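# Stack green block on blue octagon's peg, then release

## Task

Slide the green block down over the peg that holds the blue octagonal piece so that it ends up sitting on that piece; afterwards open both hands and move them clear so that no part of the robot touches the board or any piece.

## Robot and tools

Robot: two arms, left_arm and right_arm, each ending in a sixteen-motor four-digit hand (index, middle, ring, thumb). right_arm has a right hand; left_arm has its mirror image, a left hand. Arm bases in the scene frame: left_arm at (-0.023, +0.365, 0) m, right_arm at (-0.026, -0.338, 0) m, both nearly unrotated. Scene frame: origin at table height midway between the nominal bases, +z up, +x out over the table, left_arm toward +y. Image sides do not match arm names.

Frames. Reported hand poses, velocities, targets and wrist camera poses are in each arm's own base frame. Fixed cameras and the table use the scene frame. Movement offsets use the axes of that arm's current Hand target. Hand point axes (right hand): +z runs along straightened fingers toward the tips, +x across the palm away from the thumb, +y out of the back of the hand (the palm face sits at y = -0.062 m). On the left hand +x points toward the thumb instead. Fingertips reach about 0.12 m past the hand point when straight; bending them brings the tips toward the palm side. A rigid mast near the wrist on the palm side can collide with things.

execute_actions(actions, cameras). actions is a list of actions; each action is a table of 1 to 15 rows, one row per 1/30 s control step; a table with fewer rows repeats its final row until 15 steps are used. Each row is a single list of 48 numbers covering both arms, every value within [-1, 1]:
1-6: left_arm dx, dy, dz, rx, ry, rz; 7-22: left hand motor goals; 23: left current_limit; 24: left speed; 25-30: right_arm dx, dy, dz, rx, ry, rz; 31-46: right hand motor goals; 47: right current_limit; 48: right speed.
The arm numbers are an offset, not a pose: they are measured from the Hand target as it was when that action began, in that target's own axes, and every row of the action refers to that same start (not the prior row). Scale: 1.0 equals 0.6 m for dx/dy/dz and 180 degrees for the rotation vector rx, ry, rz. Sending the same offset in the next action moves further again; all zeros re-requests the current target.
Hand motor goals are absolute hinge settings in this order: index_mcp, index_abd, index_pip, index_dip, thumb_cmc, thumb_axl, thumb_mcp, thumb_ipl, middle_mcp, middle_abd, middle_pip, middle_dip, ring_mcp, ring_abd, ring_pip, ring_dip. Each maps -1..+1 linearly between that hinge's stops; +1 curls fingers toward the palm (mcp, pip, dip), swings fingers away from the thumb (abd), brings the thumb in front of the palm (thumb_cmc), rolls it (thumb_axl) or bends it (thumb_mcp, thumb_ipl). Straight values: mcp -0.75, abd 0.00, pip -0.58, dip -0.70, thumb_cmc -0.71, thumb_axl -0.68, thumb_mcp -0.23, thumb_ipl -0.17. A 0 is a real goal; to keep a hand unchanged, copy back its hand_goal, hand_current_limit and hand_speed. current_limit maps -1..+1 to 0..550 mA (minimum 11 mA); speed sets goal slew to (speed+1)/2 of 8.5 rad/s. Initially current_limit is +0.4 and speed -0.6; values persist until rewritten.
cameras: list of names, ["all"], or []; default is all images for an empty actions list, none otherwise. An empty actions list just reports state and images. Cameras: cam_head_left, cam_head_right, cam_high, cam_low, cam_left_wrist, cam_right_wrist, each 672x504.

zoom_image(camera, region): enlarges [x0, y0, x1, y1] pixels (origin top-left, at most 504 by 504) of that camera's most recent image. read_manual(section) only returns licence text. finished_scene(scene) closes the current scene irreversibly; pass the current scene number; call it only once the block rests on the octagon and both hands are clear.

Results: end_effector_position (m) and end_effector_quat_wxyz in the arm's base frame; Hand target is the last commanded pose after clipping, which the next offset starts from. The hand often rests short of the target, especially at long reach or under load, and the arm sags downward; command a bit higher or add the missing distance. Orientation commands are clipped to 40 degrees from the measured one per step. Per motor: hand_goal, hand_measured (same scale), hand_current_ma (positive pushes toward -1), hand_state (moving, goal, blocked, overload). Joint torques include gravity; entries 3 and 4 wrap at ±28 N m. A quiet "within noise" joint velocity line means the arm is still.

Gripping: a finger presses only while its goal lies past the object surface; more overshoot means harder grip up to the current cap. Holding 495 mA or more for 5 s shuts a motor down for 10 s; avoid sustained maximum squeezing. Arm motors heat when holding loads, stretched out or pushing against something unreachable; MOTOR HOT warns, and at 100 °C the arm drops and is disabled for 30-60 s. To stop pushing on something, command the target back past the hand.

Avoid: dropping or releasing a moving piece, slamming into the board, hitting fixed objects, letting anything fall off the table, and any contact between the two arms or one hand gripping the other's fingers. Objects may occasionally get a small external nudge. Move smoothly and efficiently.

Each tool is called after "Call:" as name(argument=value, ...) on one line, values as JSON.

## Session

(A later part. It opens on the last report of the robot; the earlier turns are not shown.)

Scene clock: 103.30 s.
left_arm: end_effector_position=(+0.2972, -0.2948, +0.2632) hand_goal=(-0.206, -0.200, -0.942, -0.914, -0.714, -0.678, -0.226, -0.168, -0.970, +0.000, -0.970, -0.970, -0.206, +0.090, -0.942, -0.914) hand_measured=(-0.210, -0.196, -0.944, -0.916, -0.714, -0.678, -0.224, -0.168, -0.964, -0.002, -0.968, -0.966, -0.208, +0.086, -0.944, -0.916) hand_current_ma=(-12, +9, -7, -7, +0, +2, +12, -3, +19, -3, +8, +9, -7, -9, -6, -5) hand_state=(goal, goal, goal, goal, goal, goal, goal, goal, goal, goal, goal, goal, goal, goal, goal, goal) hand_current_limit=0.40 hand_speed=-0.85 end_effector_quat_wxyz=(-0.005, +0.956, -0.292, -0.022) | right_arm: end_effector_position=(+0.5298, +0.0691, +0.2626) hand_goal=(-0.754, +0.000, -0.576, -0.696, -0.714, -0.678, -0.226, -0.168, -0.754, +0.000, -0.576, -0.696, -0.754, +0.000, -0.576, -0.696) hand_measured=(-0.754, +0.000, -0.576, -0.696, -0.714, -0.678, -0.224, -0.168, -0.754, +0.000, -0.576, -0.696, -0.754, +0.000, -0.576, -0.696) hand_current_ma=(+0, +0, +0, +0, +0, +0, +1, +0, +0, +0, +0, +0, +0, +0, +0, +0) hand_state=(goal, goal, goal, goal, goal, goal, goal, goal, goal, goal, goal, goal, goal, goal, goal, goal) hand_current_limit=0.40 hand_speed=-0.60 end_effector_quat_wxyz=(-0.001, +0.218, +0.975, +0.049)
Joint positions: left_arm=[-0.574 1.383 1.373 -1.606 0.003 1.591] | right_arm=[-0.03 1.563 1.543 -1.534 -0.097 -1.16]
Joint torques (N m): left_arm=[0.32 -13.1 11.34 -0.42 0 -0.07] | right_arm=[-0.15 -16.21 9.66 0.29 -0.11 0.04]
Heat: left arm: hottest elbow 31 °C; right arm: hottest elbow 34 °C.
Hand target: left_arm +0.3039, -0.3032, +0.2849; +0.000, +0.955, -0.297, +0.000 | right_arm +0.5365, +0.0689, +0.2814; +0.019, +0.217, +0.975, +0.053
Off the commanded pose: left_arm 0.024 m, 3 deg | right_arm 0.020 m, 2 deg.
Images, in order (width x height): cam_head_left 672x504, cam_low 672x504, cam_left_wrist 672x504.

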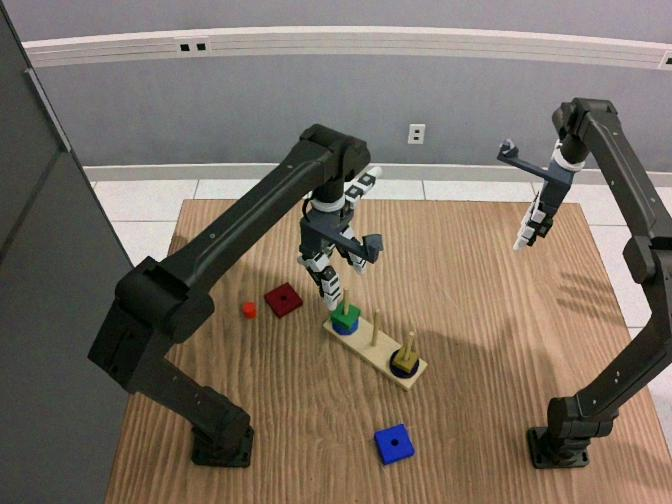

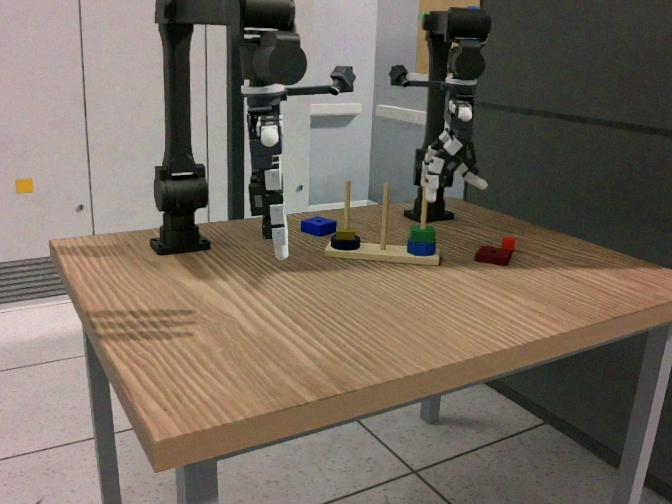

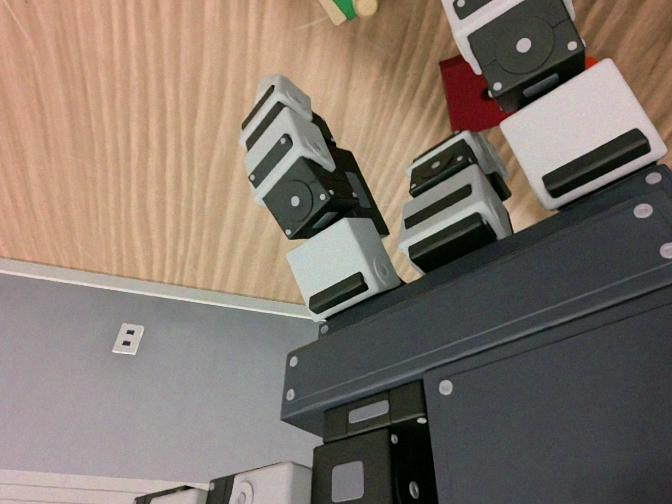

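Call:
execute_actions(actions=[[[0.001,0,-0.025,0,0,0,-0.2055,-0.2,-0.942,-0.913,-0.714,-0.678,-0.226,-0.168,-0.97,0,-0.97,-0.97,-0.2055,0.09,-0.942,-0.913,0.4,-0.85,0,0,0,0,0,0,-0.754,0,-0.576,-0.696,-0.714,-0.678,-0.226,-0.168,-0.754,0,-0.576,-0.696,-0.754,0,-0.576,-0.696,0.4,-0.6],[0.004,0,-0.05,0,0,0,-0.2055,-0.2,-0.942,-0.913,-0.714,-0.678,-0.226,-0.168,-0.97,0,-0.97,-0.97,-0.2055,0.09,-0.942,-0.913,0.4,-0.85,0,0,0,0,0,0,-0.754,0,-0.576,-0.696,-0.714,-0.678,-0.226,-0.168,-0.754,0,-0.576,-0.696,-0.754,0,-0.576,-0.696,0.4,-0.6]]], cameras=["cam_low","cam_head_left"])

Call:
zoom_image(camera="cam_low", region=[380, 160, 480, 280])

Call:
zoom_image(camera="cam_head_left", region=[290, 230, 410, 350])

Scene clock: 104.27 s.
left_arm: end_effector_position=(+0.2995, -0.2962, +0.2969) hand_goal=(-0.206, -0.200, -0.942, -0.914, -0.714, -0.678, -0.226, -0.168, -0.970, +0.000, -0.970, -0.970, -0.206, +0.090, -0.942, -0.914) hand_measured=(-0.210, -0.196, -0.944, -0.916, -0.714, -0.678, -0.224, -0.168, -0.964, -0.002, -0.968, -0.966, -0.208, +0.086, -0.944, -0.916) hand_current_ma=(-12, +9, -7, -7, +0, +2, +12, -3, +19, -3, +8, +9, -7, -9, -6, -5) hand_state=(goal, goal, goal, goal, goal, goal, goal, goal, goal, goal, goal, goal, goal, goal, goal, goal) hand_current_limit=0.40 hand_speed=-0.85 end_effector_quat_wxyz=(-0.004, +0.956, -0.292, -0.018) | right_arm: end_effector_position=(+0.5298, +0.0691, +0.2626) hand_goal=(-0.754, +0.000, -0.576, -0.696, -0.714, -0.678, -0.226, -0.168, -0.754, +0.000, -0.576, -0.696, -0.754, +0.000, -0.576, -0.696) hand_measured=(-0.754, +0.000, -0.576, -0.696, -0.714, -0.678, -0.224, -0.168, -0.754, +0.000, -0.576, -0.696, -0.754, +0.000, -0.576, -0.696) hand_current_ma=(+0, +0, +0, +0, +0, +0, +1, +0, +0, +0, +0, +0, +0, +0, +0, +0) hand_state=(goal, goal, goal, goal, goal, goal, goal, goal, goal, goal, goal, goal, goal, goal, goal, goal) hand_current_limit=0.40 hand_speed=-0.60 end_effector_quat_wxyz=(-0.001, +0.218, +0.975, +0.049)
Joint positions: left_arm=[-0.574 1.387 1.465 -1.684 0.003 1.591] | right_arm=[-0.03 1.563 1.543 -1.534 -0.097 -1.16]
Joint torques (N m): left_arm=[0.32 -12.16 11.37 -0.28 0 -0.07] | right_arm=[-0.03 -15.62 9.54 0.24 -0.12 0.04]
Heat: left arm: hottest elbow 32 °C; right arm: hottest elbow 34 °C.
Hand target: left_arm +0.3059, -0.3046, +0.3150; +0.000, +0.955, -0.297, +0.000 | right_arm +0.5365, +0.0689, +0.2814; +0.019, +0.217, +0.975, +0.053
Off the commanded pose: left_arm 0.021 m, 2 deg | right_arm 0.020 m, 2 deg.
Images, in order (width x height): cam_head_left 672x504, cam_low 672x504.

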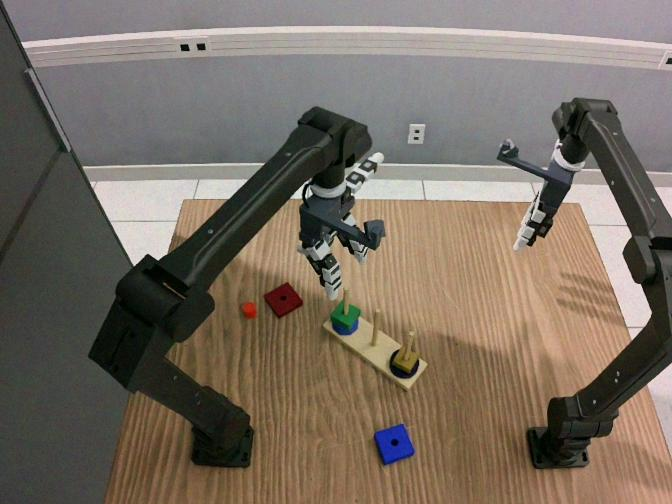

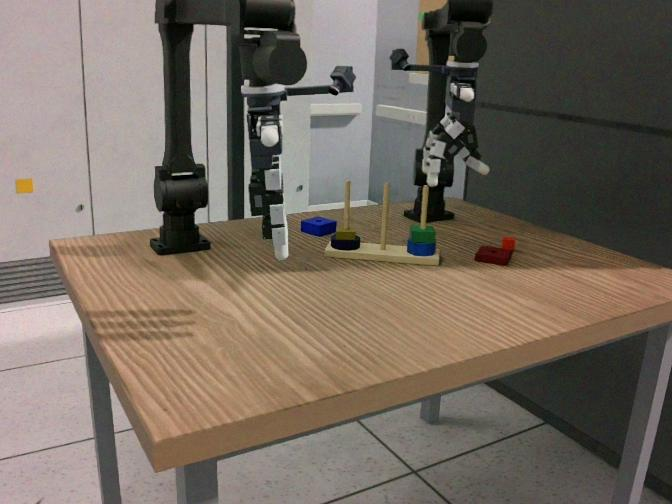

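Scaled by 4.200 from the camera's 672x504 image, which has a finer 960x720 frame.

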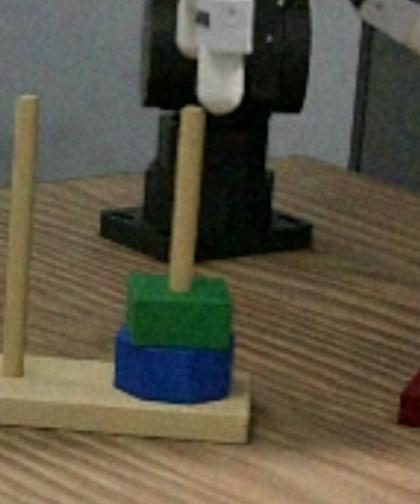

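Scaled by 4.200 from the camera's 672x504 image, which has a finer 960x720 frame.

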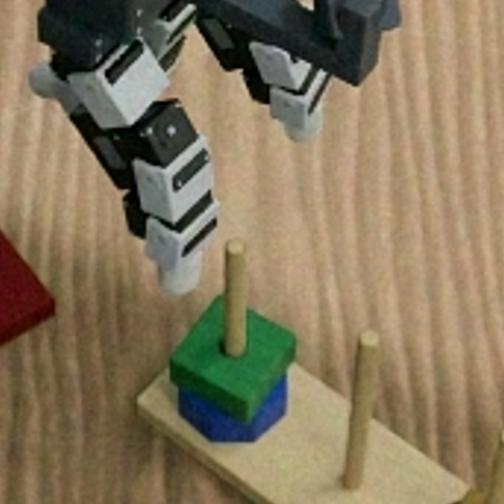

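Call:
finished_scene(scene=1)

The scene is finished: the task was done.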